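# Move empty bottle carrier between shelf benches

## Task

Pick up the empty bottle carrier from the shelved bench by the door and set it upright on the floor of the spill tray on the shelved bench by the window. The carrier must never touch the floor, and the robot must not fall over or be left tilted.

## Robot and tools

ROBOT. TidyBot++: a wheeled base 0.54 m long, 0.50 m wide and 0.38 m tall on four powered casters. It carries one seven-joint arm with a two-finger gripper. The shoulder sits 0.12 m ahead of the base centre and 0.68 m up. Links: upper arm 0.42 m, forearm 0.31 m, hand 0.31 m. The arm starts folded with the hand pointing down, reaching up to 0.08 m past the base front. Cameras: base_camera (fixed on the base, looking forward and down) and wrist_camera (on the hand, looking where it points).

FRAMES. Base frame: origin on the floor under the base centre, x forward, y left, z up, in metres. hand_pose is the point between the finger pads; its z axis runs out along the fingers and the fingers close along its y axis. The odometry frame is the base frame as it was at scene start. base_odometry counts wheel turns only, so slip shows as travel and it drifts a few cm over many moves. Heading is in rad, left positive, -3.142 to 3.142. base_tilt is in degrees, forward and right positive.

move: one action per call. Keys:
- base: object with any of translate_m (forward +, -2 to 2 m), strafe_m (left +, -2 to 2 m), rotate_rad (counter-clockwise from above +, -6.3 to 6.3). All are offsets from where the base last reported itself, along its axes at the command's start, not positions.
- joints: absolute targets by name. joint_1_rad (any angle; positive turns the arm clockwise from above, opposite to heading), joint_2_rad -2.249 to 2.249 (shoulder, 0 = upright, + leans forward), joint_3_rad any angle, joint_4_rad -2.579 to 2.579 (elbow, 0 straight, negative bends forward when joint_3 is 3.14), joint_5_rad any angle, joint_6_rad -2.099 to 2.099 (wrist), joint_7_rad any angle (hand roll; at 1.57 with hand down the fingers open left/right), gripper_pos 0 (open, ~85 mm gap) to 1 (closed). Gap is roughly 85 x (1 - gripper_pos) mm. Unbounded joints take the shortest way; step by less than half a turn to go further.
- target: a single list of seven numbers [x, y, z, qw, qx, qy, qz]: an absolute hand pose in the base frame, metres plus unit quaternion, same as hand_pose prints. With target, joints may only contain gripper_pos.
- speeds: caps for this action only: translate_m and strafe_m 0.05 to 0.5 m/s, rotate_rad 0.1 to 1.57 rad/s. When translating and strafing together, give the speed under just one.
- cameras: list of base_camera, wrist_camera or all; [] for none.
- blocking: true (default) waits until everything rests; false returns in about 0.5 s while motion continues.
No action exceeds 15 s; a base move times out at 14 s. Unknown keys make a call invalid; out-of-range values get it refused, and after a refusal or an unplanned stop the rest of that reply's move/wait/finished_scene calls are skipped.

wait(seconds 0 to 10, cameras): lets time pass, returns state and images. stop(cameras): brakes all running motion. zoom_image(camera, region [x0,y0,x1,y1] pixels, at most 504x504): enlarges part of the latest image. read_manual: licence texts only. finished_scene(scene): ends the current scene; the goal must hold without the robot.

RESULTS. base_status, joint_status, hand_status: done, moving, off_target (rested away from goal, may still push), not_followed (a self-collision check withheld the targets; look for "joint command not followed"/"pose unreachable" and "cause:"), contact_stop or time_out (unplanned stops; the part holds where it ended), torque_fault, limit_stop_at_motor_heat. hand_status done means within 10 mm and 2 degrees; most target moves end within about 3 cm. To correct, add (wanted - measured hand_pose) to the last target's xyz. hand_target is where the joint targets put the hand; resend it, not hand_pose, to hold still with a load. Gripper at 1 reading done means it holds nothing; off_target means it is stopped on an object. motor_effort gives percent of max per motor with peak in brackets. on_its_own lists unrequested motion. Motor temperatures: one per arm joint; MOTOR HOT at 60 °C, over-temperature fault at 75 °C makes the arm sag for 30-60 s. ARM HIT flags a hard collision with the base or itself.

BEHAVIOUR. The arm ignores obstacles and keeps pushing if blocked. Loads make it sag; never command a joint to its current reading while holding something. Straight-down hand reaches at most about 0.94 m high, only near the base. Low forward poses close to the base may fail or hit the base. A set-down object stalls hand_pose descent while commands keep going lower; watch effort and images.

AVOID. Snagging the arm above about 0.6 m while driving (tip-over), reaching far out from folded over nearby furniture, swinging a stretched arm sideways, driving the arm into things (torque fault stops the arm 10 s), dropping or releasing the carrier while it moves, squeezing hard on it while it still rests on a surface, and any contact of the carrier with the floor. Back away to right a leaning robot.

Each tool is called after ">>>" as a command line: name --argument value for each argument, lists and objects as JSON in quotes; but a table of rows of numbers goes row by row, as --pt "numbers of a row", without its own name.

## Session

>>> move

Scene clock: 0.00 s.
Motor temperatures (°C): [39 30 31 36 35 44 35]
base_odometry: x=+0.000 y=+0.000 heading=+0.000
base_tilt: forward=+0.2 right=+0.4
base_status: not commanded
joint_positions: joint_1_rad=+0.037 joint_2_rad=-0.354 joint_3_rad=+3.124 joint_4_rad=-2.504 joint_5_rad=+0.004 joint_6_rad=-0.912 joint_7_rad=+1.589 gripper_pos=+0.000
joint_status: not commanded
motor_effort: joint_1_rad=-1 joint_2_rad=-1 joint_3_rad=+0 joint_4_rad=+14 joint_5_rad=-1 joint_6_rad=+2 joint_7_rad=+0
hand_pose: x=+0.2607 y=-0.0031 z=+0.5940 quat_wxyz=(+0.005, +0.999, +0.000, +0.040) (m; base frame)
hand_target: x=+0.2602 y=-0.0030 z=+0.5936 quat_wxyz=(+0.005, +0.999, +0.000, +0.039) (m; base frame)
hand_status: not commanded
pictures: base_camera, wrist_camera
camera_calibration:
wrist_camera: T_world_to_cam=[[-0.0328004, -0.999358, -0.0144095, 0.0177678], [-0.99851, 0.0333948, -0.0431494, 0.343524], [0.0436029, 0.0129727, -0.998965, 0.71905], [0, 0, 0, 1]] pos_world=[0.312242, -0.00304348, 0.733385]

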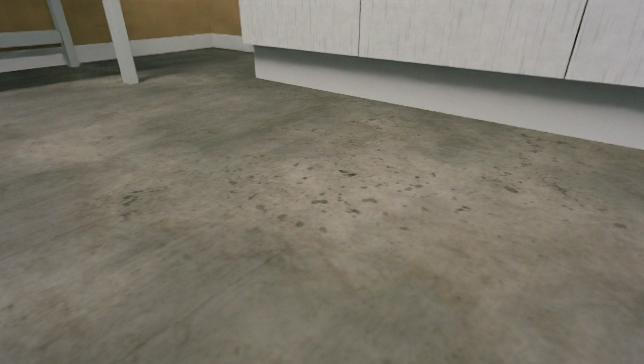

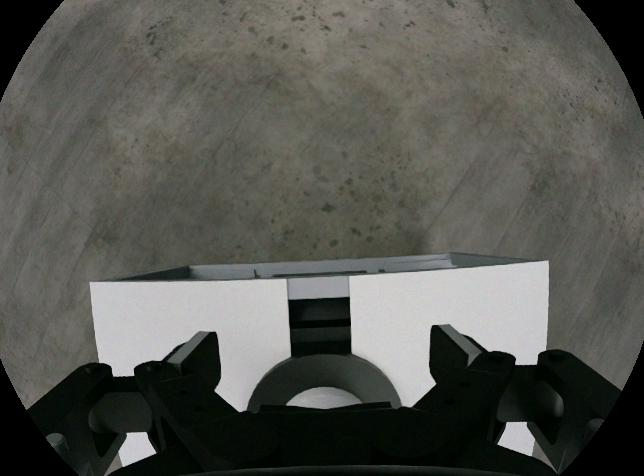

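>>> move --joints '{"joint_6_rad": 0.35}' --cameras '["wrist_camera"]'

>>> move --joints '{"joint_1_rad": 1.57}' --cameras '["wrist_camera"]'

>>> move --joints '{"joint_1_rad": 3.1}' --cameras '["wrist_camera"]'

>>> move --joints '{"joint_1_rad": 4.6}' --cameras '["wrist_camera"]'

Scene clock: 6.17 s.
Motor temperatures (°C): [39 30 31 36 35 44 35]
move: done
base_odometry: x=+0.000 y=+0.000 heading=+0.000
base_tilt: forward=+0.3 right=+0.4
base_status: not commanded
joint_positions: joint_1_rad=+0.037 joint_2_rad=-0.354 joint_3_rad=+3.124 joint_4_rad=-2.502 joint_5_rad=+0.004 joint_6_rad=+0.311 joint_7_rad=+1.589 gripper_pos=+0.000
joint_status: all done
motor_effort: joint_1_rad=-1(2) joint_2_rad=-6(6) joint_3_rad=+0(0) joint_4_rad=+19(19) joint_5_rad=-1(1) joint_6_rad=+10(10) joint_7_rad=+0(0)
hand_pose: x=+0.5366 y=-0.0062 z=+0.8230 quat_wxyz=(+0.015, +0.795, +0.003, +0.607) (m; base frame)
hand_target: x=+0.5388 y=-0.0061 z=+0.8328 quat_wxyz=(+0.015, +0.784, +0.003, +0.621) (m; base frame)
hand_status: not commanded
pictures: wrist_camera
camera_calibration:
wrist_camera: T_world_to_cam=[[-0.00149747, -0.999928, -0.0119421, 0.00815245], [-0.297698, 0.0118464, -0.954587, 1.00294], [0.954659, 0.00212566, -0.297694, -0.130254], [0, 0, 0, 1]] pos_world=[0.422932, -0.00345249, 0.918714]

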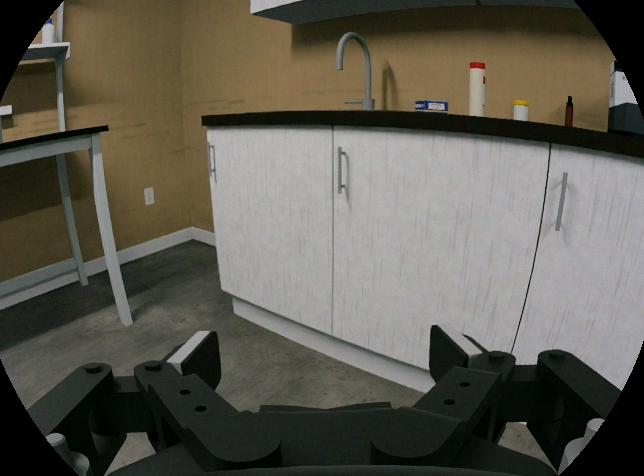

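Scene clock: 8.93 s.
Motor temperatures (°C): [39 30 31 36 35 44 35]
move: done
base_odometry: x=+0.000 y=+0.000 heading=+0.000
base_tilt: forward=+0.3 right=+0.4
base_status: not commanded
joint_positions: joint_1_rad=+1.551 joint_2_rad=-0.354 joint_3_rad=+3.124 joint_4_rad=-2.502 joint_5_rad=+0.004 joint_6_rad=+0.311 joint_7_rad=+1.589 gripper_pos=+0.000
joint_status: all done
motor_effort: joint_1_rad=-1(2) joint_2_rad=-5(6) joint_3_rad=+0(1) joint_4_rad=+19(19) joint_5_rad=+0(1) joint_6_rad=+9(10) joint_7_rad=+0(0)
hand_pose: x=+0.1365 y=-0.4173 z=+0.8230 quat_wxyz=(+0.428, +0.579, -0.544, +0.431) (m; base frame)
hand_target: x=+0.1288 y=-0.4197 z=+0.8328 quat_wxyz=(+0.442, +0.566, -0.542, +0.437) (m; base frame)
hand_status: not commanded
pictures: wrist_camera
camera_calibration:
wrist_camera: T_world_to_cam=[[-0.998409, -0.0551028, -0.011941, 0.126784], [-0.00502045, 0.297833, -0.954605, 0.96812], [0.0561578, -0.953026, -0.297636, -0.0233866], [0, 0, 0, 1]] pos_world=[0.132756, -0.30364, 0.918725]

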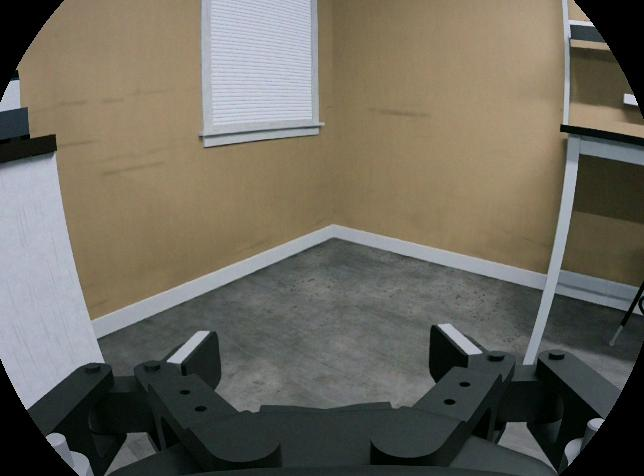

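Scene clock: 11.70 s.
Motor temperatures (°C): [39 30 31 36 35 44 35]
move: done
base_odometry: x=+0.000 y=+0.000 heading=+0.000
base_tilt: forward=+0.2 right=+0.4
base_status: not commanded
joint_positions: joint_1_rad=+3.081 joint_2_rad=-0.354 joint_3_rad=+3.124 joint_4_rad=-2.502 joint_5_rad=+0.004 joint_6_rad=+0.312 joint_7_rad=+1.589 gripper_pos=+0.000
joint_status: all done
motor_effort: joint_1_rad=-1(2) joint_2_rad=-5(6) joint_3_rad=+0(1) joint_4_rad=+19(19) joint_5_rad=-1(1) joint_6_rad=+9(10) joint_7_rad=+0(0)
hand_pose: x=-0.2973 y=-0.0345 z=+0.8230 quat_wxyz=(+0.607, +0.041, -0.794, +0.015) (m; base frame)
hand_target: x=-0.3000 y=-0.0269 z=+0.8328 quat_wxyz=(+0.621, +0.034, -0.783, +0.009) (m; base frame)
hand_status: not commanded
pictures: wrist_camera
camera_calibration:
wrist_camera: T_world_to_cam=[[-0.0957436, 0.995334, -0.01194, 0.0193655], [0.297323, 0.0171486, -0.954623, 0.932151], [-0.949964, -0.094949, -0.297578, 0.0962872], [0, 0, 0, 1]] pos_world=[-0.183826, -0.0261179, 0.918737]

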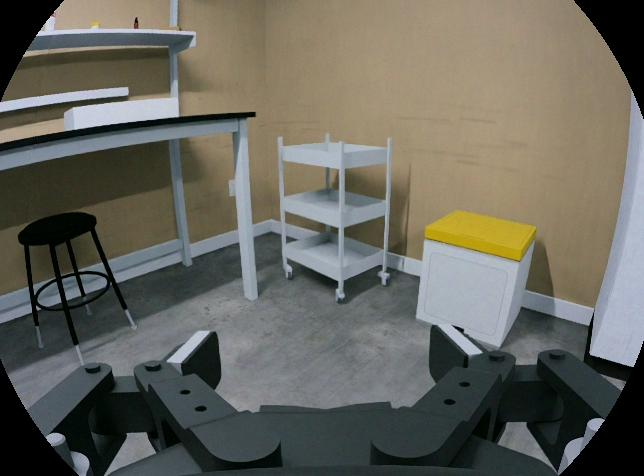

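Scene clock: 14.43 s.
Motor temperatures (°C): [39 30 31 36 35 44 35]
move: done
base_odometry: x=+0.000 y=+0.000 heading=+0.000
base_tilt: forward=+0.2 right=+0.4
base_status: not commanded
joint_positions: joint_1_rad=+4.581 joint_2_rad=-0.354 joint_3_rad=+3.124 joint_4_rad=-2.502 joint_5_rad=+0.004 joint_6_rad=+0.312 joint_7_rad=+1.589 gripper_pos=+0.000
joint_status: all done
motor_effort: joint_1_rad=-1(2) joint_2_rad=-6(6) joint_3_rad=+0(1) joint_4_rad=+19(19) joint_5_rad=+0(1) joint_6_rad=+10(10) joint_7_rad=+0(0)
hand_pose: x=+0.0552 y=+0.4128 z=+0.8230 quat_wxyz=(+0.454, -0.511, -0.609, -0.403) (m; base frame)
hand_target: x=+0.0625 y=+0.4160 z=+0.8328 quat_wxyz=(+0.461, -0.509, -0.596, -0.417) (m; base frame)
hand_status: not commanded
pictures: wrist_camera
camera_calibration:
wrist_camera: T_world_to_cam=[[0.986054, 0.165998, -0.01194, -0.109368], [0.0381634, -0.295362, -0.954623, 0.962991], [-0.161992, 0.940854, -0.297578, 0.00251848], [0, 0, 0, 1]] pos_world=[0.0715001, 0.300216, 0.918737]

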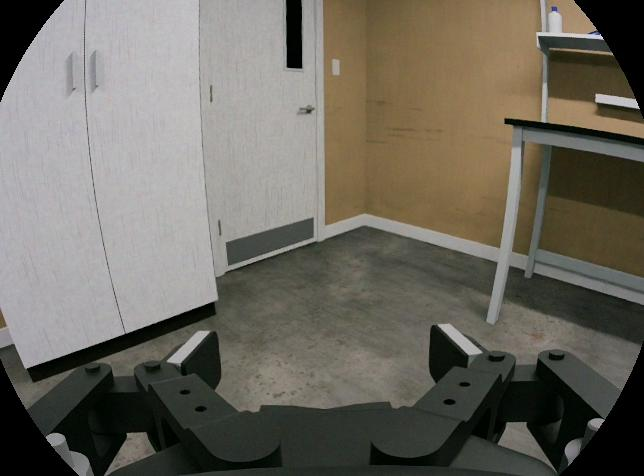

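>>> move --joints '{"joint_1_rad": 5.5, "joint_6_rad": 0.45}' --cameras '["wrist_camera"]'

>>> move --joints '{"joint_1_rad": 2.35}' --cameras '["wrist_camera"]'

Scene clock: 20.50 s.
Motor temperatures (°C): [39 30 31 36 35 44 35]
move: done
base_odometry: x=+0.000 y=+0.000 heading=+0.000
base_tilt: forward=+0.2 right=+0.4
base_status: not commanded
joint_positions: joint_1_rad=+5.481 joint_2_rad=-0.354 joint_3_rad=+3.124 joint_4_rad=-2.502 joint_5_rad=+0.004 joint_6_rad=+0.409 joint_7_rad=+1.589 gripper_pos=+0.000
joint_status: all done
motor_effort: joint_1_rad=-1(3) joint_2_rad=-6(6) joint_3_rad=+0(1) joint_4_rad=+19(19) joint_5_rad=-1(1) joint_6_rad=+10(11) joint_7_rad=+0(0)
hand_pose: x=+0.4070 y=+0.3115 z=+0.8527 quat_wxyz=(+0.249, -0.697, -0.314, -0.595) (m; base frame)
hand_target: x=+0.4134 y=+0.3070 z=+0.8634 quat_wxyz=(+0.248, -0.688, -0.302, -0.611) (m; base frame)
hand_status: not commanded
pictures: wrist_camera
camera_calibration:
wrist_camera: T_world_to_cam=[[0.744216, -0.667862, -0.010142, -0.0824474], [-0.143048, -0.144533, -0.979105, 0.995622], [0.652442, 0.730116, -0.2031, -0.182752], [0, 0, 0, 1]] pos_world=[0.323015, 0.222267, 0.936866]

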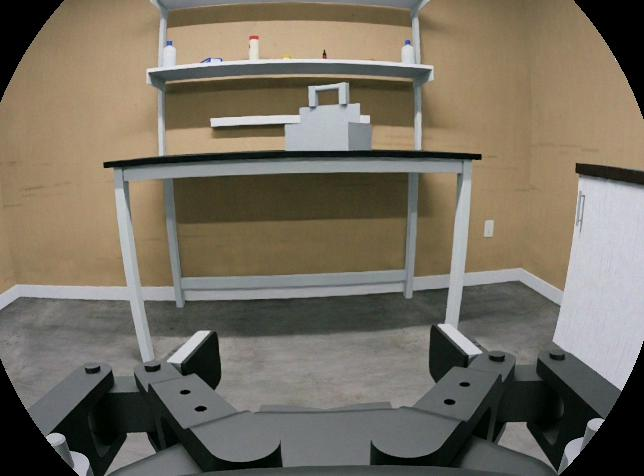

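Scene clock: 24.43 s.
Motor temperatures (°C): [39 30 31 36 35 44 35]
move: done
base_odometry: x=+0.000 y=+0.000 heading=+0.000
base_tilt: forward=+0.3 right=+0.4
base_status: not commanded
joint_positions: joint_1_rad=+2.369 joint_2_rad=-0.354 joint_3_rad=+3.124 joint_4_rad=-2.502 joint_5_rad=+0.004 joint_6_rad=+0.411 joint_7_rad=+1.589 gripper_pos=+0.000
joint_status: all done
motor_effort: joint_1_rad=-1(3) joint_2_rad=-5(7) joint_3_rad=+0(1) joint_4_rad=+19(19) joint_5_rad=+0(1) joint_6_rad=+10(10) joint_7_rad=+0(0)
hand_pose: x=-0.1779 y=-0.3031 z=+0.8532 quat_wxyz=(+0.600, +0.303, -0.701, +0.240) (m; base frame)
hand_target: x=-0.1729 y=-0.3095 z=+0.8634 quat_wxyz=(+0.610, +0.305, -0.687, +0.251) (m; base frame)
hand_status: not commanded
pictures: wrist_camera
camera_calibration:
wrist_camera: T_world_to_cam=[[-0.724636, 0.689058, -0.0101113, 0.0923145], [0.146071, 0.139241, -0.979426, 0.961325], [-0.673474, -0.711204, -0.20155, -0.0264082], [0, 0, 0, 1]] pos_world=[-0.0913127, -0.216247, 0.937157]

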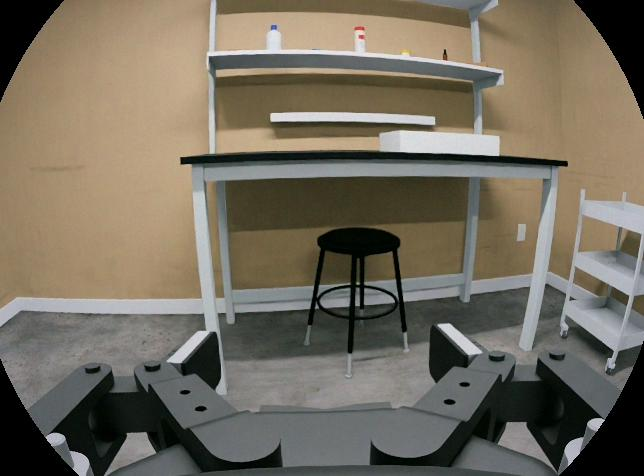

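>>> move --joints '{"joint_1_rad": 0.0, "joint_6_rad": 0.3}' --base '{"translate_m": 1.14, "strafe_m": 0.73, "rotate_rad": 1.057}'

Scene clock: 40.13 s.
Motor temperatures (°C): [39 30 31 36 35 44 35]
move: done
base_odometry: x=+1.139 y=+0.729 heading=+1.057
base_tilt: forward=+0.2 right=+0.4
base_status: done
joint_positions: joint_1_rad=-0.006 joint_2_rad=-0.490 joint_3_rad=+3.099 joint_4_rad=-2.585 joint_5_rad=+0.004 joint_6_rad=+0.329 joint_7_rad=+1.589 gripper_pos=+0.000
joint_status: all done
motor_effort: joint_1_rad=+2(4) joint_2_rad=+24(28) joint_3_rad=+6(8) joint_4_rad=+36(39) joint_5_rad=-1(2) joint_6_rad=+13(14) joint_7_rad=+0(1)
hand_pose: x=+0.4977 y=+0.0215 z=+0.8351 quat_wxyz=(+0.000, +0.772, +0.032, +0.635) (m; base frame)
hand_target: x=+0.5348 y=+0.0093 z=+0.8178 quat_wxyz=(+0.004, +0.799, +0.017, +0.601) (m; base frame)
hand_status: not commanded
pictures: base_camera, wrist_camera
camera_calibration:
wrist_camera: T_world_to_cam=[[0.064724, -0.997897, 0.00357398, -0.0100112], [-0.229089, -0.0183445, -0.973232, 0.984612], [0.971251, 0.0621727, -0.229795, -0.155777], [0, 0, 0, 1]] pos_world=[0.377511, 0.0177572, 0.922496]

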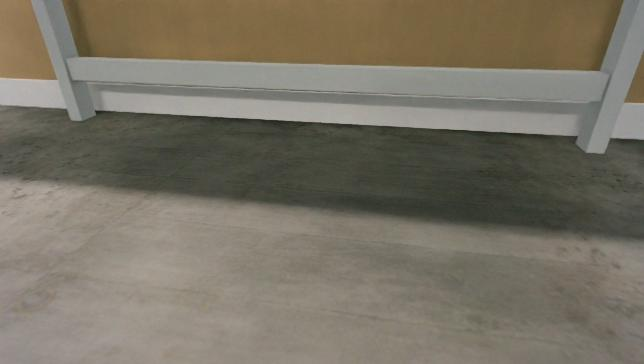

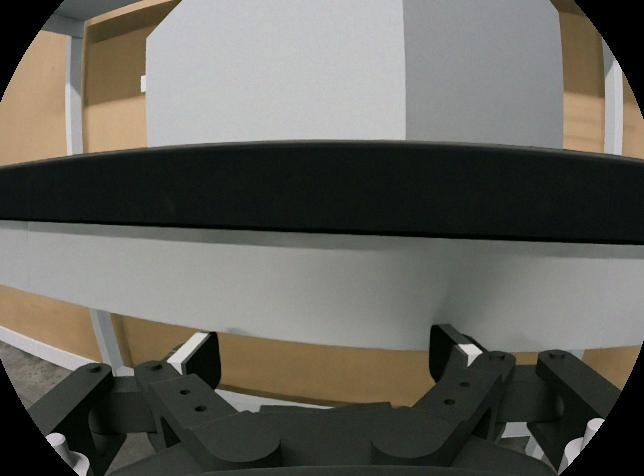

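>>> move --base '{"translate_m": -0.4}'

Scene clock: 43.63 s.
Motor temperatures (°C): [39 30 31 36 35 44 35]
move: done
base_odometry: x=+0.943 y=+0.381 heading=+1.058
base_tilt: forward=+0.3 right=+0.4
base_status: done
joint_positions: joint_1_rad=-0.006 joint_2_rad=-0.352 joint_3_rad=+3.114 joint_4_rad=-2.496 joint_5_rad=+0.004 joint_6_rad=+0.329 joint_7_rad=+1.589 gripper_pos=+0.000
joint_status: not commanded
motor_effort: joint_1_rad=-1(2) joint_2_rad=-5(26) joint_3_rad=+0(5) joint_4_rad=+19(33) joint_5_rad=-1(1) joint_6_rad=+10(12) joint_7_rad=+0(0)
hand_pose: x=+0.5395 y=+0.0166 z=+0.8308 quat_wxyz=(+0.000, +0.788, +0.025, +0.616) (m; base frame)
hand_target: x=+0.5348 y=+0.0093 z=+0.8178 quat_wxyz=(+0.004, +0.799, +0.017, +0.601) (m; base frame)
hand_status: not commanded
pictures: base_camera, wrist_camera
camera_calibration:
wrist_camera: T_world_to_cam=[[0.0517993, -0.998624, -0.00812578, -0.000933027], [-0.27714, -0.00655735, -0.960807, 1.00531], [0.959432, 0.0520211, -0.277098, -0.151209], [0, 0, 0, 1]] pos_world=[0.423735, 0.0135265, 0.924002]

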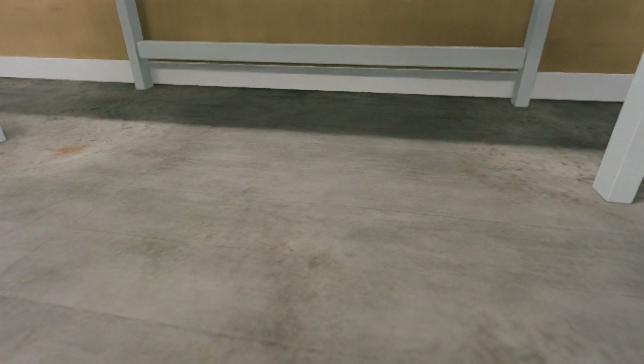

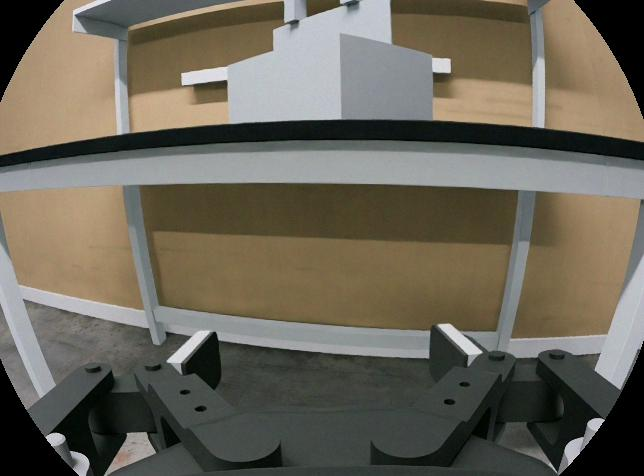

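>>> move --joints '{"joint_1_rad": 0.0, "joint_2_rad": -0.3, "joint_4_rad": -1.2, "joint_6_rad": -1.15}' --cameras '["wrist_camera"]'

Scene clock: 52.13 s.
Motor temperatures (°C): [39 30 30 36 35 44 35]
move: done
base_odometry: x=+0.943 y=+0.381 heading=+1.058
base_tilt: forward=+0.2 right=+0.4
base_status: not commanded
joint_positions: joint_1_rad=-0.006 joint_2_rad=-0.321 joint_3_rad=+3.114 joint_4_rad=-1.212 joint_5_rad=+0.004 joint_6_rad=-1.092 joint_7_rad=+1.589 gripper_pos=+0.000
joint_status: all done
motor_effort: joint_1_rad=-1(2) joint_2_rad=-5(10) joint_3_rad=+0(0) joint_4_rad=+18(23) joint_5_rad=+0(1) joint_6_rad=+9(11) joint_7_rad=+0(0)
hand_pose: x=+0.5155 y=+0.0172 z=+1.1535 quat_wxyz=(+0.002, +0.837, +0.023, +0.547) (m; base frame)
hand_target: x=+0.5169 y=+0.0092 z=+1.1356 quat_wxyz=(+0.005, +0.855, +0.016, +0.519) (m; base frame)
hand_status: not commanded
pictures: wrist_camera
camera_calibration:
wrist_camera: T_world_to_cam=[[0.0440309, -0.99896, -0.0118677, 0.011871], [-0.434559, -0.00845473, -0.900604, 1.32046], [0.899566, 0.0448116, -0.434479, 0.173704], [0, 0, 0, 1]] pos_world=[0.417039, 0.0152388, 1.26483]

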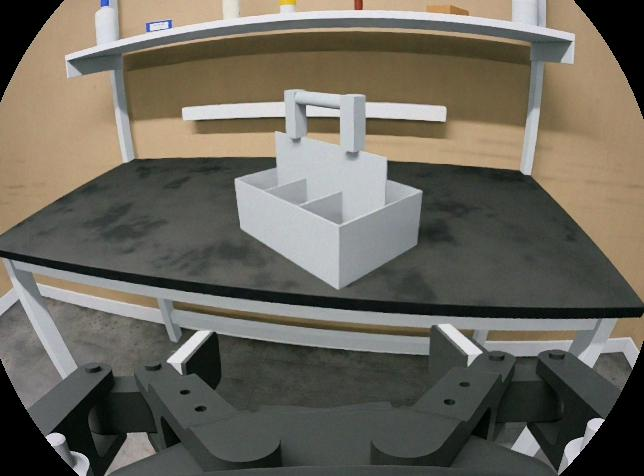

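>>> zoom_image --camera "wrist_camera" --region '[220, 60, 440, 300]'

Scaled by 2.100.

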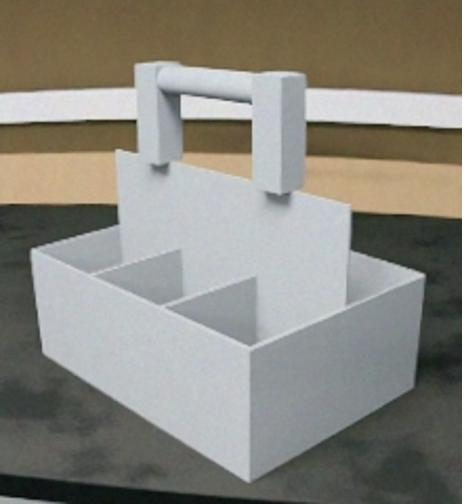

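>>> move --base '{"translate_m": -1.629, "strafe_m": 1.563, "rotate_rad": 3.055}'

Scene clock: 94.30 s.
Motor temperatures (°C): [38 30 30 36 35 44 35]
move: done
base_odometry: x=-1.219 y=-0.271 heading=-2.170
base_tilt: forward=+0.3 right=+0.4
base_status: done
joint_positions: joint_1_rad=-0.006 joint_2_rad=-0.305 joint_3_rad=+3.122 joint_4_rad=-1.211 joint_5_rad=+0.004 joint_6_rad=-1.096 joint_7_rad=+1.589 gripper_pos=+0.000
joint_status: not commanded
motor_effort: joint_1_rad=-1(2) joint_2_rad=-5(9) joint_3_rad=+0(3) joint_4_rad=+18(19) joint_5_rad=+0(1) joint_6_rad=+9(10) joint_7_rad=+0(0)
hand_pose: x=+0.5225 y=+0.0129 z=+1.1469 quat_wxyz=(+0.003, +0.842, +0.019, +0.540) (m; base frame)
hand_target: x=+0.5169 y=+0.0092 z=+1.1356 quat_wxyz=(+0.005, +0.855, +0.016, +0.519) (m; base frame)
hand_status: not commanded
pictures: base_camera, wrist_camera
camera_calibration:
wrist_camera: T_world_to_cam=[[0.035916, -0.999243, -0.0149676, 0.0149821], [-0.450585, -0.00282336, -0.892729, 1.31687], [0.892011, 0.0388074, -0.450345, 0.186967], [0, 0, 0, 1]] pos_world=[0.426048, 0.0114331, 1.26003]

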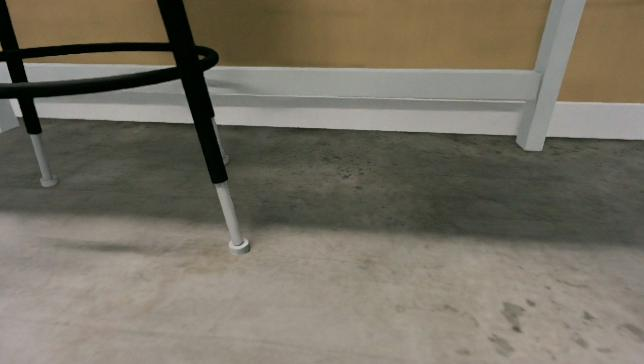

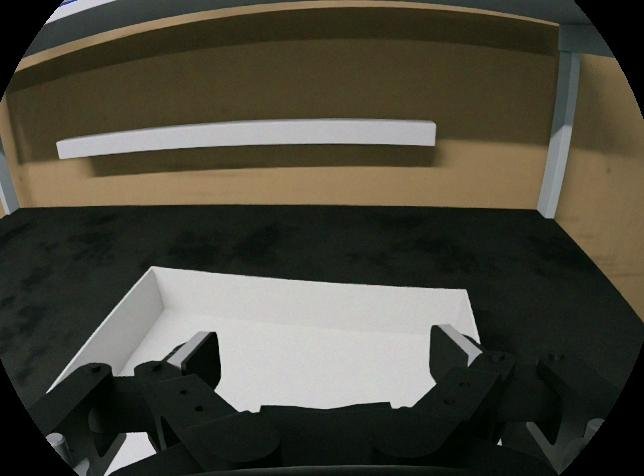

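>>> move --base '{"translate_m": -0.3}'

Scene clock: 103.77 s.
Motor temperatures (°C): [38 30 30 36 35 44 35]
move: done
base_odometry: x=-1.050 y=-0.023 heading=-2.169
base_tilt: forward=+0.2 right=+0.4
base_status: done
joint_positions: joint_1_rad=-0.006 joint_2_rad=-0.310 joint_3_rad=+3.122 joint_4_rad=-1.208 joint_5_rad=+0.004 joint_6_rad=-1.098 joint_7_rad=+1.589 gripper_pos=+0.000
joint_status: not commanded
motor_effort: joint_1_rad=-1(2) joint_2_rad=-5(10) joint_3_rad=+0(1) joint_4_rad=+18(19) joint_5_rad=+0(1) joint_6_rad=+9(10) joint_7_rad=+0(0)
hand_pose: x=+0.5197 y=+0.0129 z=+1.1501 quat_wxyz=(+0.003, +0.840, +0.019, +0.542) (m; base frame)
hand_target: x=+0.5169 y=+0.0092 z=+1.1356 quat_wxyz=(+0.005, +0.855, +0.016, +0.519) (m; base frame)
hand_status: not commanded
pictures: base_camera, wrist_camera
camera_calibration:
wrist_camera: T_world_to_cam=[[0.0360058, -0.999242, -0.0148142, 0.0148866], [-0.445169, -0.00276552, -0.895442, 1.31874], [0.894722, 0.0388359, -0.444931, 0.183299], [0, 0, 0, 1]] pos_world=[0.422524, 0.0114037, 1.26263]

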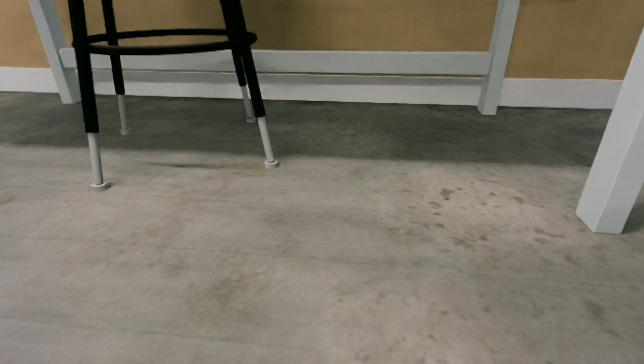

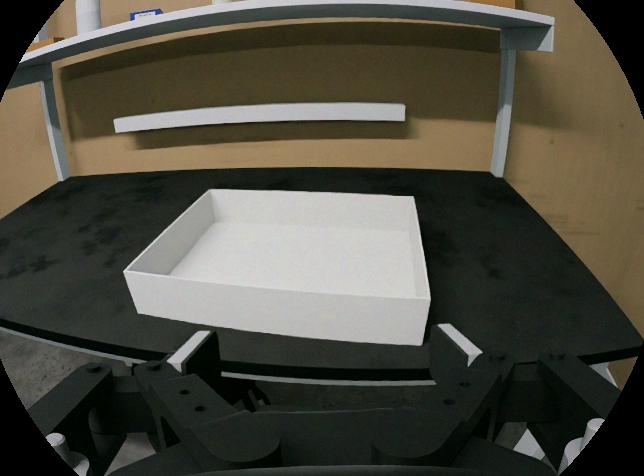

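>>> move --base '{"translate_m": -1.766, "strafe_m": 0.650, "rotate_rad": 2.442}' --joints '{"joint_1_rad": 0.0, "joint_2_rad": -0.084, "joint_3_rad": 3.14, "joint_4_rad": -1.234, "joint_5_rad": 0.0, "joint_6_rad": -0.508, "joint_7_rad": 0.02}'

Scene clock: 125.50 s.
Motor temperatures (°C): [38 30 30 36 35 44 35]
move: done
base_odometry: x=+0.482 y=+1.070 heading=+0.274
base_tilt: forward=+0.3 right=+0.4
base_status: done
joint_positions: joint_1_rad=-0.006 joint_2_rad=-0.087 joint_3_rad=+3.134 joint_4_rad=-1.214 joint_5_rad=+0.004 joint_6_rad=-0.545 joint_7_rad=+0.098 gripper_pos=+0.000
joint_status: all done
motor_effort: joint_1_rad=-1(3) joint_2_rad=-17(20) joint_3_rad=+0(4) joint_4_rad=+20(21) joint_5_rad=-1(2) joint_6_rad=+10(10) joint_7_rad=+0(1)
hand_pose: x=+0.6757 y=+0.0087 z=+1.2049 quat_wxyz=(-0.452, +0.553, -0.494, +0.495) (m; base frame)
hand_target: x=+0.6807 y=+0.0023 z=+1.2024 quat_wxyz=(-0.473, +0.527, -0.516, +0.482) (m; base frame)
hand_status: not commanded
pictures: base_camera, wrist_camera
camera_calibration:
wrist_camera: T_world_to_cam=[[-0.0768844, -0.0689426, -0.994654, 1.25474], [-0.0547964, 0.996391, -0.0648274, 0.164001], [0.995533, 0.0495193, -0.0803847, -0.439198], [0, 0, 0, 1]] pos_world=[0.542692, -0.0551558, 1.22336]

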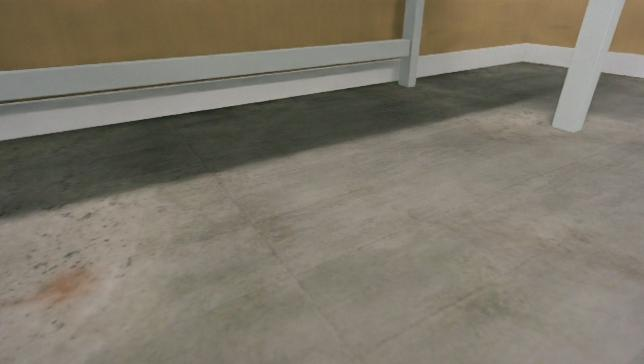

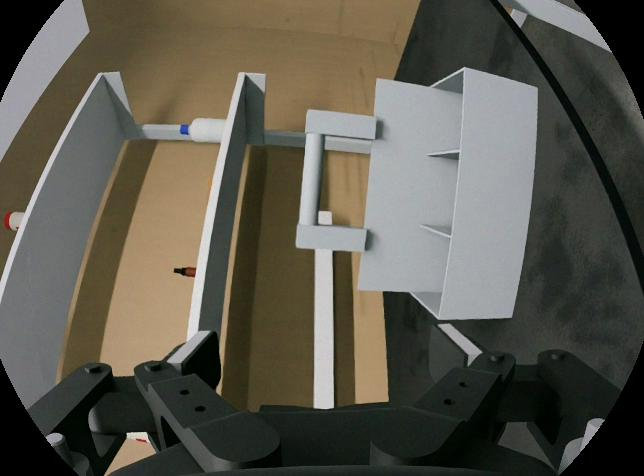

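>>> move --base '{"translate_m": 0.263, "strafe_m": -0.050, "rotate_rad": -0.068}' --joints '{"gripper_pos": 0.2}' --cameras '["wrist_camera"]'

Scene clock: 138.63 s.
Motor temperatures (°C): [38 30 30 36 35 44 35]
move: done
base_odometry: x=+0.749 y=+1.093 heading=+0.205
base_tilt: forward=+0.3 right=+0.4
base_status: done
joint_positions: joint_1_rad=-0.002 joint_2_rad=-0.083 joint_3_rad=+3.141 joint_4_rad=-1.215 joint_5_rad=+0.004 joint_6_rad=-0.544 joint_7_rad=+0.098 gripper_pos=+0.200
joint_status: all done
motor_effort: joint_1_rad=-1(3) joint_2_rad=-16(21) joint_3_rad=+0(3) joint_4_rad=+20(21) joint_5_rad=+0(1) joint_6_rad=+10(10) joint_7_rad=+0(0)
hand_pose: x=+0.6784 y=+0.0026 z=+1.2020 quat_wxyz=(-0.449, +0.552, -0.498, +0.496) (m; base frame)
hand_target: x=+0.6807 y=+0.0023 z=+1.2024 quat_wxyz=(-0.473, +0.527, -0.516, +0.482) (m; base frame)
hand_status: not commanded
pictures: wrist_camera
camera_calibration:
wrist_camera: T_world_to_cam=[[-0.0823464, -0.0675697, -0.994311, 1.25487], [-0.0448519, 0.996939, -0.0640338, 0.162266], [0.995594, 0.0393237, -0.085125, -0.436144], [0, 0, 0, 1]] pos_world=[0.544835, -0.0598274, 1.221]

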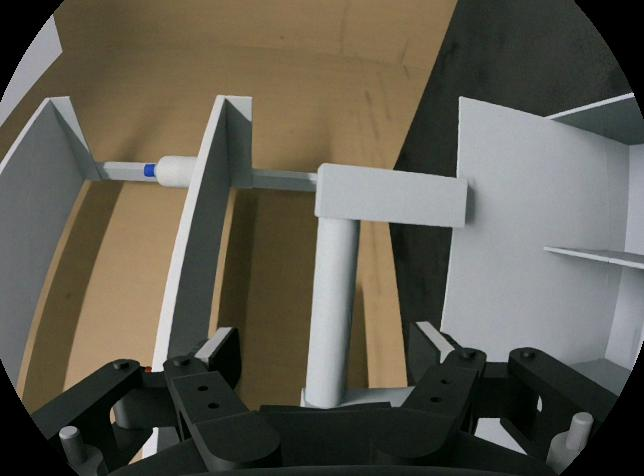

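>>> move --joints '{"joint_2_rad": -0.084, "joint_4_rad": -1.255, "joint_6_rad": -0.47, "joint_7_rad": -0.06}' --cameras '["wrist_camera"]'

Scene clock: 145.53 s.
Motor temperatures (°C): [38 30 30 36 35 44 35]
move: done
base_odometry: x=+0.749 y=+1.093 heading=+0.205
base_tilt: forward=+0.3 right=+0.4
base_status: not commanded
joint_positions: joint_1_rad=-0.002 joint_2_rad=-0.083 joint_3_rad=+3.141 joint_4_rad=-1.234 joint_5_rad=+0.004 joint_6_rad=-0.504 joint_7_rad=+0.009 gripper_pos=+0.200
joint_status: all done
motor_effort: joint_1_rad=-1(1) joint_2_rad=-17(17) joint_3_rad=+0(1) joint_4_rad=+20(21) joint_5_rad=+0(0) joint_6_rad=+10(10) joint_7_rad=+0(1)
hand_pose: x=+0.6815 y=+0.0027 z=+1.2031 quat_wxyz=(-0.476, +0.524, -0.517, +0.481) (m; base frame)
hand_target: x=+0.6838 y=+0.0023 z=+1.2016 quat_wxyz=(-0.497, +0.502, -0.532, +0.467) (m; base frame)
hand_status: not commanded
pictures: wrist_camera
camera_calibration:
wrist_camera: T_world_to_cam=[[-0.0615208, 0.0211824, -0.997881, 1.24617], [-0.0361896, 0.99907, 0.0234388, 0.0512798], [0.99745, 0.0375549, -0.060697, -0.469777], [0, 0, 0, 1]] pos_world=[0.5471, -0.0599864, 1.21381]

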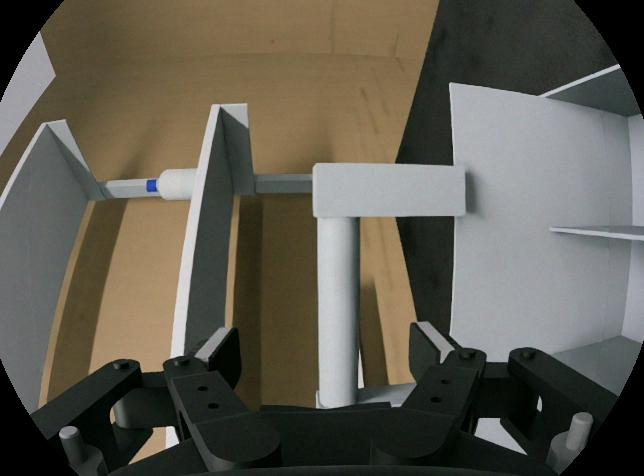

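>>> move --joints '{"joint_4_rad": -1.30, "joint_6_rad": -0.425}' --cameras '["wrist_camera"]'

>>> move --base '{"translate_m": 0.068}' --speeds '{"translate_m": 0.1}' --cameras '["wrist_camera"]'

Scene clock: 150.17 s.
Motor temperatures (°C): [38 30 30 36 35 44 35]
move: done
base_odometry: x=+0.749 y=+1.093 heading=+0.205
base_tilt: forward=+0.3 right=+0.4
base_status: not commanded
joint_positions: joint_1_rad=-0.002 joint_2_rad=-0.083 joint_3_rad=+3.141 joint_4_rad=-1.280 joint_5_rad=+0.004 joint_6_rad=-0.461 joint_7_rad=+0.009 gripper_pos=+0.200
joint_status: all done
motor_effort: joint_1_rad=-1(1) joint_2_rad=-17(18) joint_3_rad=+0(1) joint_4_rad=+20(22) joint_5_rad=+0(0) joint_6_rad=+10(11) joint_7_rad=+0(0)
hand_pose: x=+0.6869 y=+0.0027 z=+1.1889 quat_wxyz=(-0.475, +0.525, -0.518, +0.480) (m; base frame)
hand_target: x=+0.6890 y=+0.0023 z=+1.1884 quat_wxyz=(-0.497, +0.502, -0.532, +0.467) (m; base frame)
hand_status: not commanded
pictures: wrist_camera
camera_calibration:
wrist_camera: T_world_to_cam=[[-0.0644714, 0.0215282, -0.997687, 1.23412], [-0.0362294, 0.999058, 0.023899, 0.0512298], [0.997262, 0.0376864, -0.0636307, -0.472473], [0, 0, 0, 1]] pos_world=[0.552601, -0.0599442, 1.19998]

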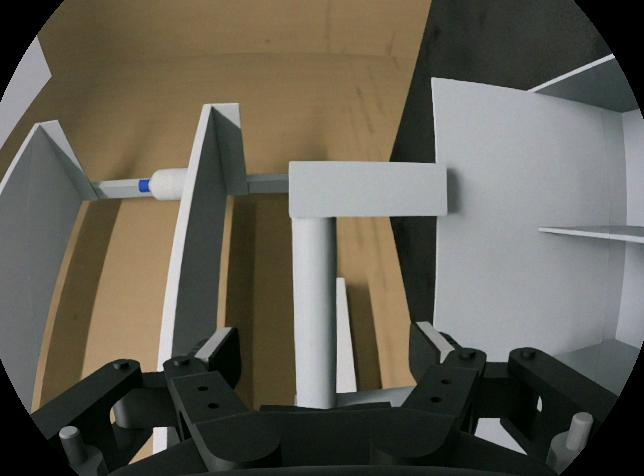

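Scene clock: 151.43 s.
Motor temperatures (°C): [38 30 30 36 35 44 35]
move: done
base_odometry: x=+0.816 y=+1.107 heading=+0.205
base_tilt: forward=+0.3 right=+0.4
base_status: done
joint_positions: joint_1_rad=-0.002 joint_2_rad=-0.086 joint_3_rad=+3.141 joint_4_rad=-1.280 joint_5_rad=+0.004 joint_6_rad=-0.461 joint_7_rad=+0.009 gripper_pos=+0.200
joint_status: not commanded
motor_effort: joint_1_rad=-1(1) joint_2_rad=-17(20) joint_3_rad=+0(1) joint_4_rad=+21(22) joint_5_rad=+0(1) joint_6_rad=+10(10) joint_7_rad=+0(0)
hand_pose: x=+0.6853 y=+0.0027 z=+1.1908 quat_wxyz=(-0.476, +0.524, -0.517, +0.481) (m; base frame)
hand_target: x=+0.6890 y=+0.0023 z=+1.1884 quat_wxyz=(-0.497, +0.502, -0.532, +0.467) (m; base frame)
hand_status: not commanded
pictures: wrist_camera
camera_calibration:
wrist_camera: T_world_to_cam=[[-0.0610929, 0.0215363, -0.9979, 1.23382], [-0.0363107, 0.999057, 0.0237842, 0.0513204], [0.997471, 0.0376875, -0.0602533, -0.47484], [0, 0, 0, 1]] pos_world=[0.55088, -0.0599483, 1.2014]

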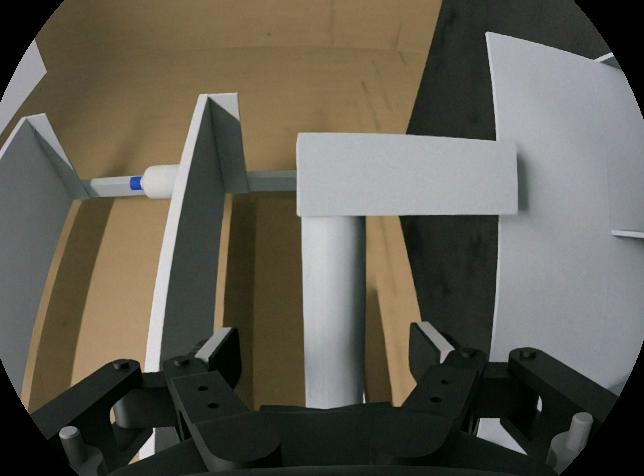

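>>> move --joints '{"gripper_pos": 0.8}' --cameras '["wrist_camera"]'

Scene clock: 156.73 s.
Motor temperatures (°C): [38 30 30 36 35 44 35]
move: done
base_odometry: x=+0.816 y=+1.107 heading=+0.205
base_tilt: forward=+0.3 right=+0.4
base_status: not commanded
joint_positions: joint_1_rad=-0.002 joint_2_rad=-0.086 joint_3_rad=+3.141 joint_4_rad=-1.287 joint_5_rad=+0.004 joint_6_rad=-0.459 joint_7_rad=+0.009 gripper_pos=+0.770
joint_status: all done
motor_effort: joint_1_rad=-1(2) joint_2_rad=-17(20) joint_3_rad=+0(1) joint_4_rad=+21(24) joint_5_rad=+0(1) joint_6_rad=+10(13) joint_7_rad=+0(0)
hand_pose: x=+0.6860 y=+0.0027 z=+1.1870 quat_wxyz=(-0.475, +0.526, -0.518, +0.480) (m; base frame)
hand_target: x=+0.6890 y=+0.0023 z=+1.1884 quat_wxyz=(-0.497, +0.502, -0.532, +0.467) (m; base frame)
hand_status: not commanded
pictures: wrist_camera
camera_calibration:
wrist_camera: T_world_to_cam=[[-0.0669172, 0.0215154, -0.997527, 1.23357], [-0.0361749, 0.999058, 0.0239752, 0.0511152], [0.997103, 0.0376898, -0.0660759, -0.468626], [0, 0, 0, 1]] pos_world=[0.551664, -0.0599454, 1.19833]

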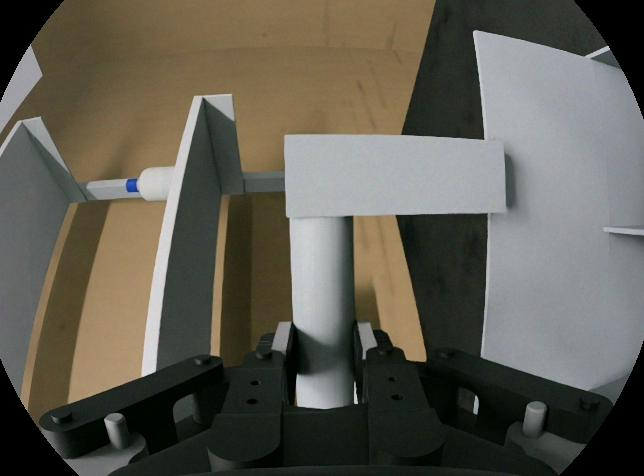

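>>> move --joints '{"gripper_pos": 0.9}' --cameras '[]'

>>> move --joints '{"joint_2_rad": -0.03, "joint_4_rad": -1.09, "joint_6_rad": -0.581}'

Scene clock: 161.03 s.
Motor temperatures (°C): [38 30 30 36 35 44 35]
move: off_target
base_odometry: x=+0.816 y=+1.107 heading=+0.205
base_tilt: forward=+0.3 right=+0.4
base_status: not commanded
joint_positions: joint_1_rad=-0.002 joint_2_rad=-0.086 joint_3_rad=+3.141 joint_4_rad=-1.287 joint_5_rad=+0.004 joint_6_rad=-0.459 joint_7_rad=+0.009 gripper_pos=+0.770
joint_status: gripper_pos off_target (ended at +0.770, target +0.900)
motor_effort: joint_1_rad=-1(2) joint_2_rad=-17(18) joint_3_rad=+0(1) joint_4_rad=+22(22) joint_5_rad=+0(0) joint_6_rad=+10(11) joint_7_rad=+0(0)
hand_pose: x=+0.6860 y=+0.0027 z=+1.1870 quat_wxyz=(-0.475, +0.526, -0.518, +0.480) (m; base frame)
hand_target: x=+0.6890 y=+0.0023 z=+1.1884 quat_wxyz=(-0.497, +0.502, -0.532, +0.467) (m; base frame)
hand_status: not commanded
pictures: none
No camera images: "cameras" was empty.

Scene clock: 162.23 s.
Motor temperatures (°C): [38 30 30 36 35 44 35]
move: done
base_odometry: x=+0.816 y=+1.107 heading=+0.205
base_tilt: forward=+0.3 right=+0.4
base_status: not commanded
joint_positions: joint_1_rad=-0.002 joint_2_rad=-0.032 joint_3_rad=+3.141 joint_4_rad=-1.119 joint_5_rad=+0.004 joint_6_rad=-0.545 joint_7_rad=+0.009 gripper_pos=+0.770
joint_status: all done
motor_effort: joint_1_rad=-1(2) joint_2_rad=-23(24) joint_3_rad=+0(1) joint_4_rad=+24(26) joint_5_rad=+0(1) joint_6_rad=+14(14) joint_7_rad=+0(0)
hand_pose: x=+0.6945 y=+0.0027 z=+1.2297 quat_wxyz=(-0.482, +0.518, -0.511, +0.487) (m; base frame)
hand_target: x=+0.6911 y=+0.0023 z=+1.2342 quat_wxyz=(-0.497, +0.502, -0.532, +0.467) (m; base frame)
hand_status: not commanded
pictures: base_camera, wrist_camera
camera_calibration:
wrist_camera: T_world_to_cam=[[-0.0384655, 0.0218008, -0.999022, 1.25884], [-0.0365643, 0.999062, 0.0232095, 0.051689], [0.998591, 0.0374213, -0.0376322, -0.510292], [0, 0, 0, 1]] pos_world=[0.559885, -0.0599885, 1.23721]

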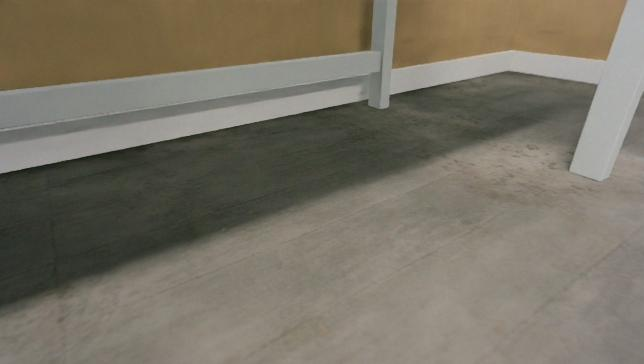

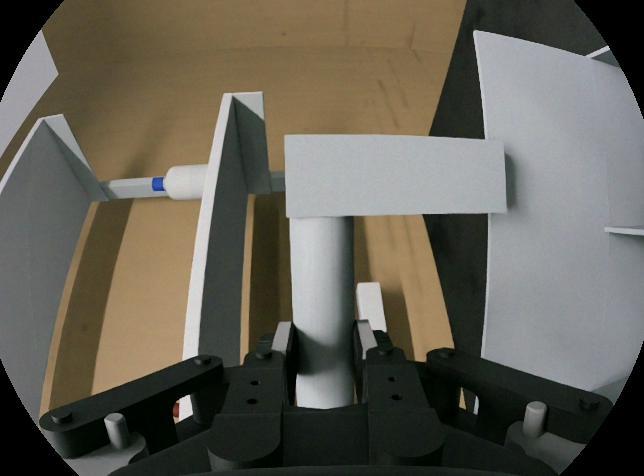

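>>> move --joints '{"joint_2_rad": 0.11, "joint_4_rad": -0.593, "joint_6_rad": -0.957}' --cameras '[]'

>>> move --base '{"translate_m": -0.45}' --speeds '{"translate_m": 0.3}' --cameras '["wrist_camera"]'

Scene clock: 171.13 s.
Motor temperatures (°C): [38 31 30 36 35 44 35]
move: done
base_odometry: x=+0.816 y=+1.107 heading=+0.205
base_tilt: forward=+0.3 right=+0.4
base_status: not commanded
joint_positions: joint_1_rad=-0.002 joint_2_rad=+0.104 joint_3_rad=+3.141 joint_4_rad=-0.624 joint_5_rad=+0.004 joint_6_rad=-0.919 joint_7_rad=+0.009 gripper_pos=+0.770
joint_status: all done
motor_effort: joint_1_rad=-1(1) joint_2_rad=-24(24) joint_3_rad=+0(1) joint_4_rad=+20(25) joint_5_rad=+0(1) joint_6_rad=+13(14) joint_7_rad=+0(0)
hand_pose: x=+0.6821 y=+0.0022 z=+1.3114 quat_wxyz=(-0.478, +0.522, -0.516, +0.483) (m; base frame)
hand_target: x=+0.6785 y=+0.0021 z=+1.3121 quat_wxyz=(-0.492, +0.506, -0.537, +0.462) (m; base frame)
hand_status: not commanded
pictures: none
No camera images: "cameras" was empty.

Scene clock: 173.63 s.
Motor temperatures (°C): [38 31 30 36 35 44 35]
move: done
base_odometry: x=+0.375 y=+1.015 heading=+0.205
base_tilt: forward=+0.2 right=+0.4
base_status: done
joint_positions: joint_1_rad=-0.002 joint_2_rad=+0.117 joint_3_rad=+3.141 joint_4_rad=-0.620 joint_5_rad=+0.004 joint_6_rad=-0.923 joint_7_rad=+0.009 gripper_pos=+0.770
joint_status: not commanded
motor_effort: joint_1_rad=-1(3) joint_2_rad=-24(28) joint_3_rad=+0(2) joint_4_rad=+20(22) joint_5_rad=+0(1) joint_6_rad=+13(14) joint_7_rad=+0(0)
hand_pose: x=+0.6897 y=+0.0019 z=+1.3046 quat_wxyz=(-0.474, +0.525, -0.519, +0.480) (m; base frame)
hand_target: x=+0.6785 y=+0.0021 z=+1.3121 quat_wxyz=(-0.492, +0.506, -0.537, +0.462) (m; base frame)
hand_status: not commanded
pictures: wrist_camera
camera_calibration:
wrist_camera: T_world_to_cam=[[-0.0669317, 0.0227694, -0.997498, 1.3512], [-0.0341251, 0.999102, 0.0250958, 0.0464048], [0.997174, 0.0357194, -0.0660947, -0.464507], [0, 0, 0, 1]] pos_world=[0.555217, -0.0605373, 1.31596]

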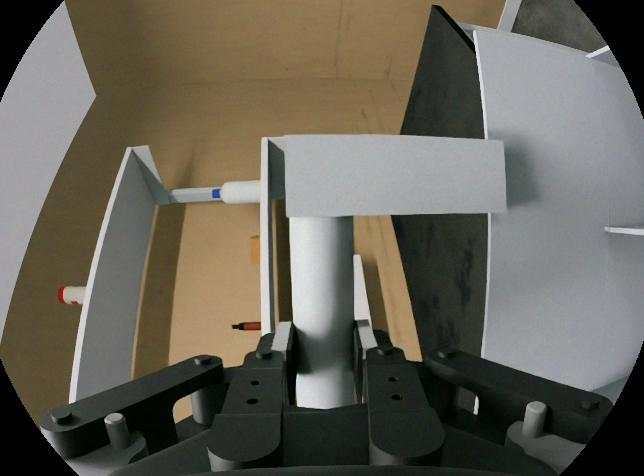

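>>> move --base '{"translate_m": -1.388, "strafe_m": -0.815, "rotate_rad": -2.505}' --speeds '{"rotate_rad": 0.7, "translate_m": 0.4}'

Scene clock: 180.73 s.
Motor temperatures (°C): [38 31 30 36 35 44 35]
move: done
base_odometry: x=-0.818 y=-0.065 heading=-2.301
base_tilt: forward=+0.3 right=+0.4
base_status: done
joint_positions: joint_1_rad=-0.003 joint_2_rad=+0.130 joint_3_rad=+3.138 joint_4_rad=-0.620 joint_5_rad=+0.004 joint_6_rad=-0.924 joint_7_rad=+0.009 gripper_pos=+0.770
joint_status: not commanded
motor_effort: joint_1_rad=-1(4) joint_2_rad=-24(30) joint_3_rad=-1(3) joint_4_rad=+20(22) joint_5_rad=+0(2) joint_6_rad=+13(14) joint_7_rad=+0(1)
hand_pose: x=+0.6971 y=+0.0041 z=+1.2975 quat_wxyz=(-0.472, +0.529, -0.521, +0.475) (m; base frame)
hand_target: x=+0.6785 y=+0.0021 z=+1.3121 quat_wxyz=(-0.492, +0.506, -0.537, +0.462) (m; base frame)
hand_status: not commanded
pictures: base_camera, wrist_camera
camera_calibration:
wrist_camera: T_world_to_cam=[[-0.0797119, 0.0228739, -0.996555, 1.35223], [-0.0380847, 0.998937, 0.0259749, 0.0462164], [0.99609, 0.040024, -0.078756, -0.455313], [0, 0, 0, 1]] pos_world=[0.563082, -0.0588745, 1.31051]

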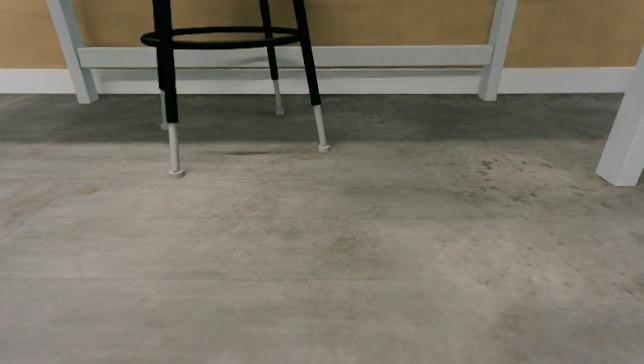

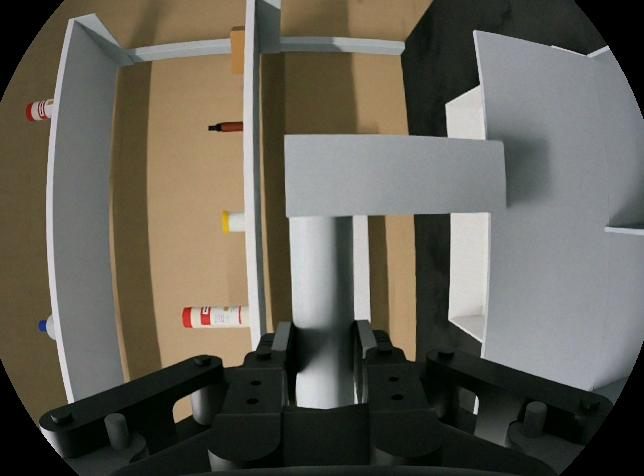

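>>> move --base '{"translate_m": 0.15, "strafe_m": -0.062}' --speeds '{"translate_m": 0.2}' --cameras '["wrist_camera"]'

Scene clock: 190.57 s.
Motor temperatures (°C): [38 31 30 36 35 44 35]
move: done
base_odometry: x=-0.964 y=-0.136 heading=-2.301
base_tilt: forward=+0.3 right=+0.4
base_status: done
joint_positions: joint_1_rad=-0.003 joint_2_rad=+0.125 joint_3_rad=+3.138 joint_4_rad=-0.618 joint_5_rad=+0.004 joint_6_rad=-0.924 joint_7_rad=+0.009 gripper_pos=+0.770
joint_status: not commanded
motor_effort: joint_1_rad=-1(2) joint_2_rad=-24(28) joint_3_rad=+0(1) joint_4_rad=+20(21) joint_5_rad=+0(1) joint_6_rad=+13(14) joint_7_rad=+0(0)
hand_pose: x=+0.6942 y=+0.0041 z=+1.3005 quat_wxyz=(-0.474, +0.528, -0.520, +0.477) (m; base frame)
hand_target: x=+0.6785 y=+0.0021 z=+1.3121 quat_wxyz=(-0.492, +0.506, -0.537, +0.462) (m; base frame)
hand_status: not commanded
pictures: wrist_camera
camera_calibration:
wrist_camera: T_world_to_cam=[[-0.0746339, 0.0228945, -0.996948, 1.35198], [-0.0382148, 0.998936, 0.025801, 0.0463542], [0.996479, 0.0400238, -0.0736796, -0.459036], [0, 0, 0, 1]] pos_world=[0.560094, -0.0588854, 1.31284]

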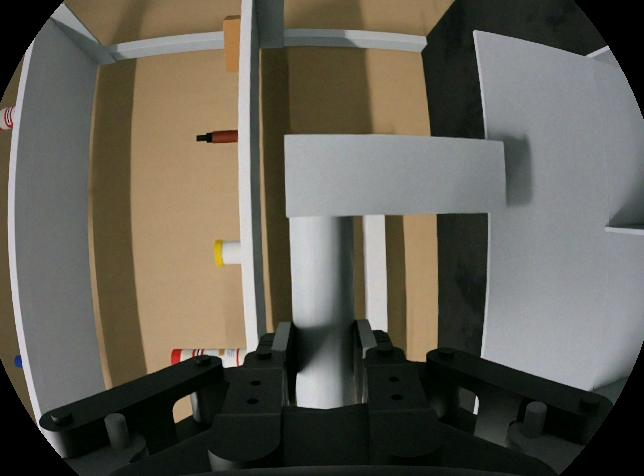

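>>> move --base '{"translate_m": 0.207}' --speeds '{"translate_m": 0.2}'

Scene clock: 197.00 s.
Motor temperatures (°C): [38 31 30 36 35 44 35]
move: done
base_odometry: x=-1.103 y=-0.290 heading=-2.301
base_tilt: forward=+0.3 right=+0.4
base_status: done
joint_positions: joint_1_rad=-0.003 joint_2_rad=+0.126 joint_3_rad=+3.138 joint_4_rad=-0.616 joint_5_rad=+0.004 joint_6_rad=-0.926 joint_7_rad=+0.009 gripper_pos=+0.770
joint_status: not commanded
motor_effort: joint_1_rad=+0(3) joint_2_rad=-24(29) joint_3_rad=-1(2) joint_4_rad=+20(22) joint_5_rad=+0(1) joint_6_rad=+13(14) joint_7_rad=+0(0)
hand_pose: x=+0.6944 y=+0.0041 z=+1.3004 quat_wxyz=(-0.473, +0.528, -0.520, +0.477) (m; base frame)
hand_target: x=+0.6785 y=+0.0021 z=+1.3121 quat_wxyz=(-0.492, +0.506, -0.537, +0.462) (m; base frame)
hand_status: not commanded
pictures: base_camera, wrist_camera
camera_calibration:
wrist_camera: T_world_to_cam=[[-0.0752367, 0.0228981, -0.996903, 1.35227], [-0.0381956, 0.998936, 0.0258275, 0.0463198], [0.996434, 0.0400205, -0.0742821, -0.458468], [0, 0, 0, 1]] pos_world=[0.560342, -0.0588869, 1.31283]

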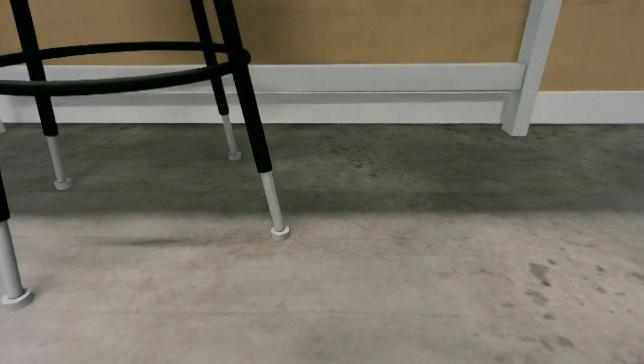

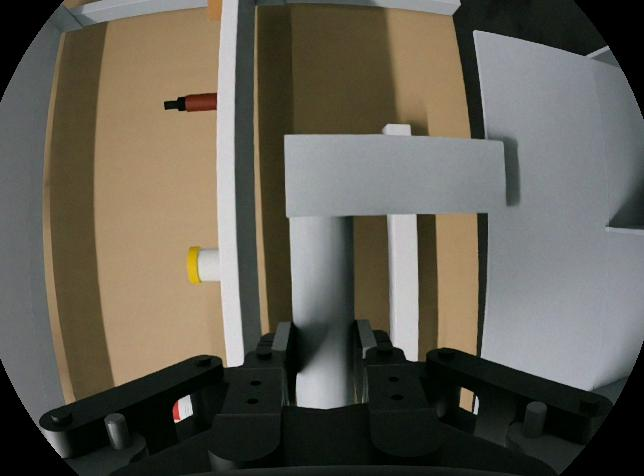

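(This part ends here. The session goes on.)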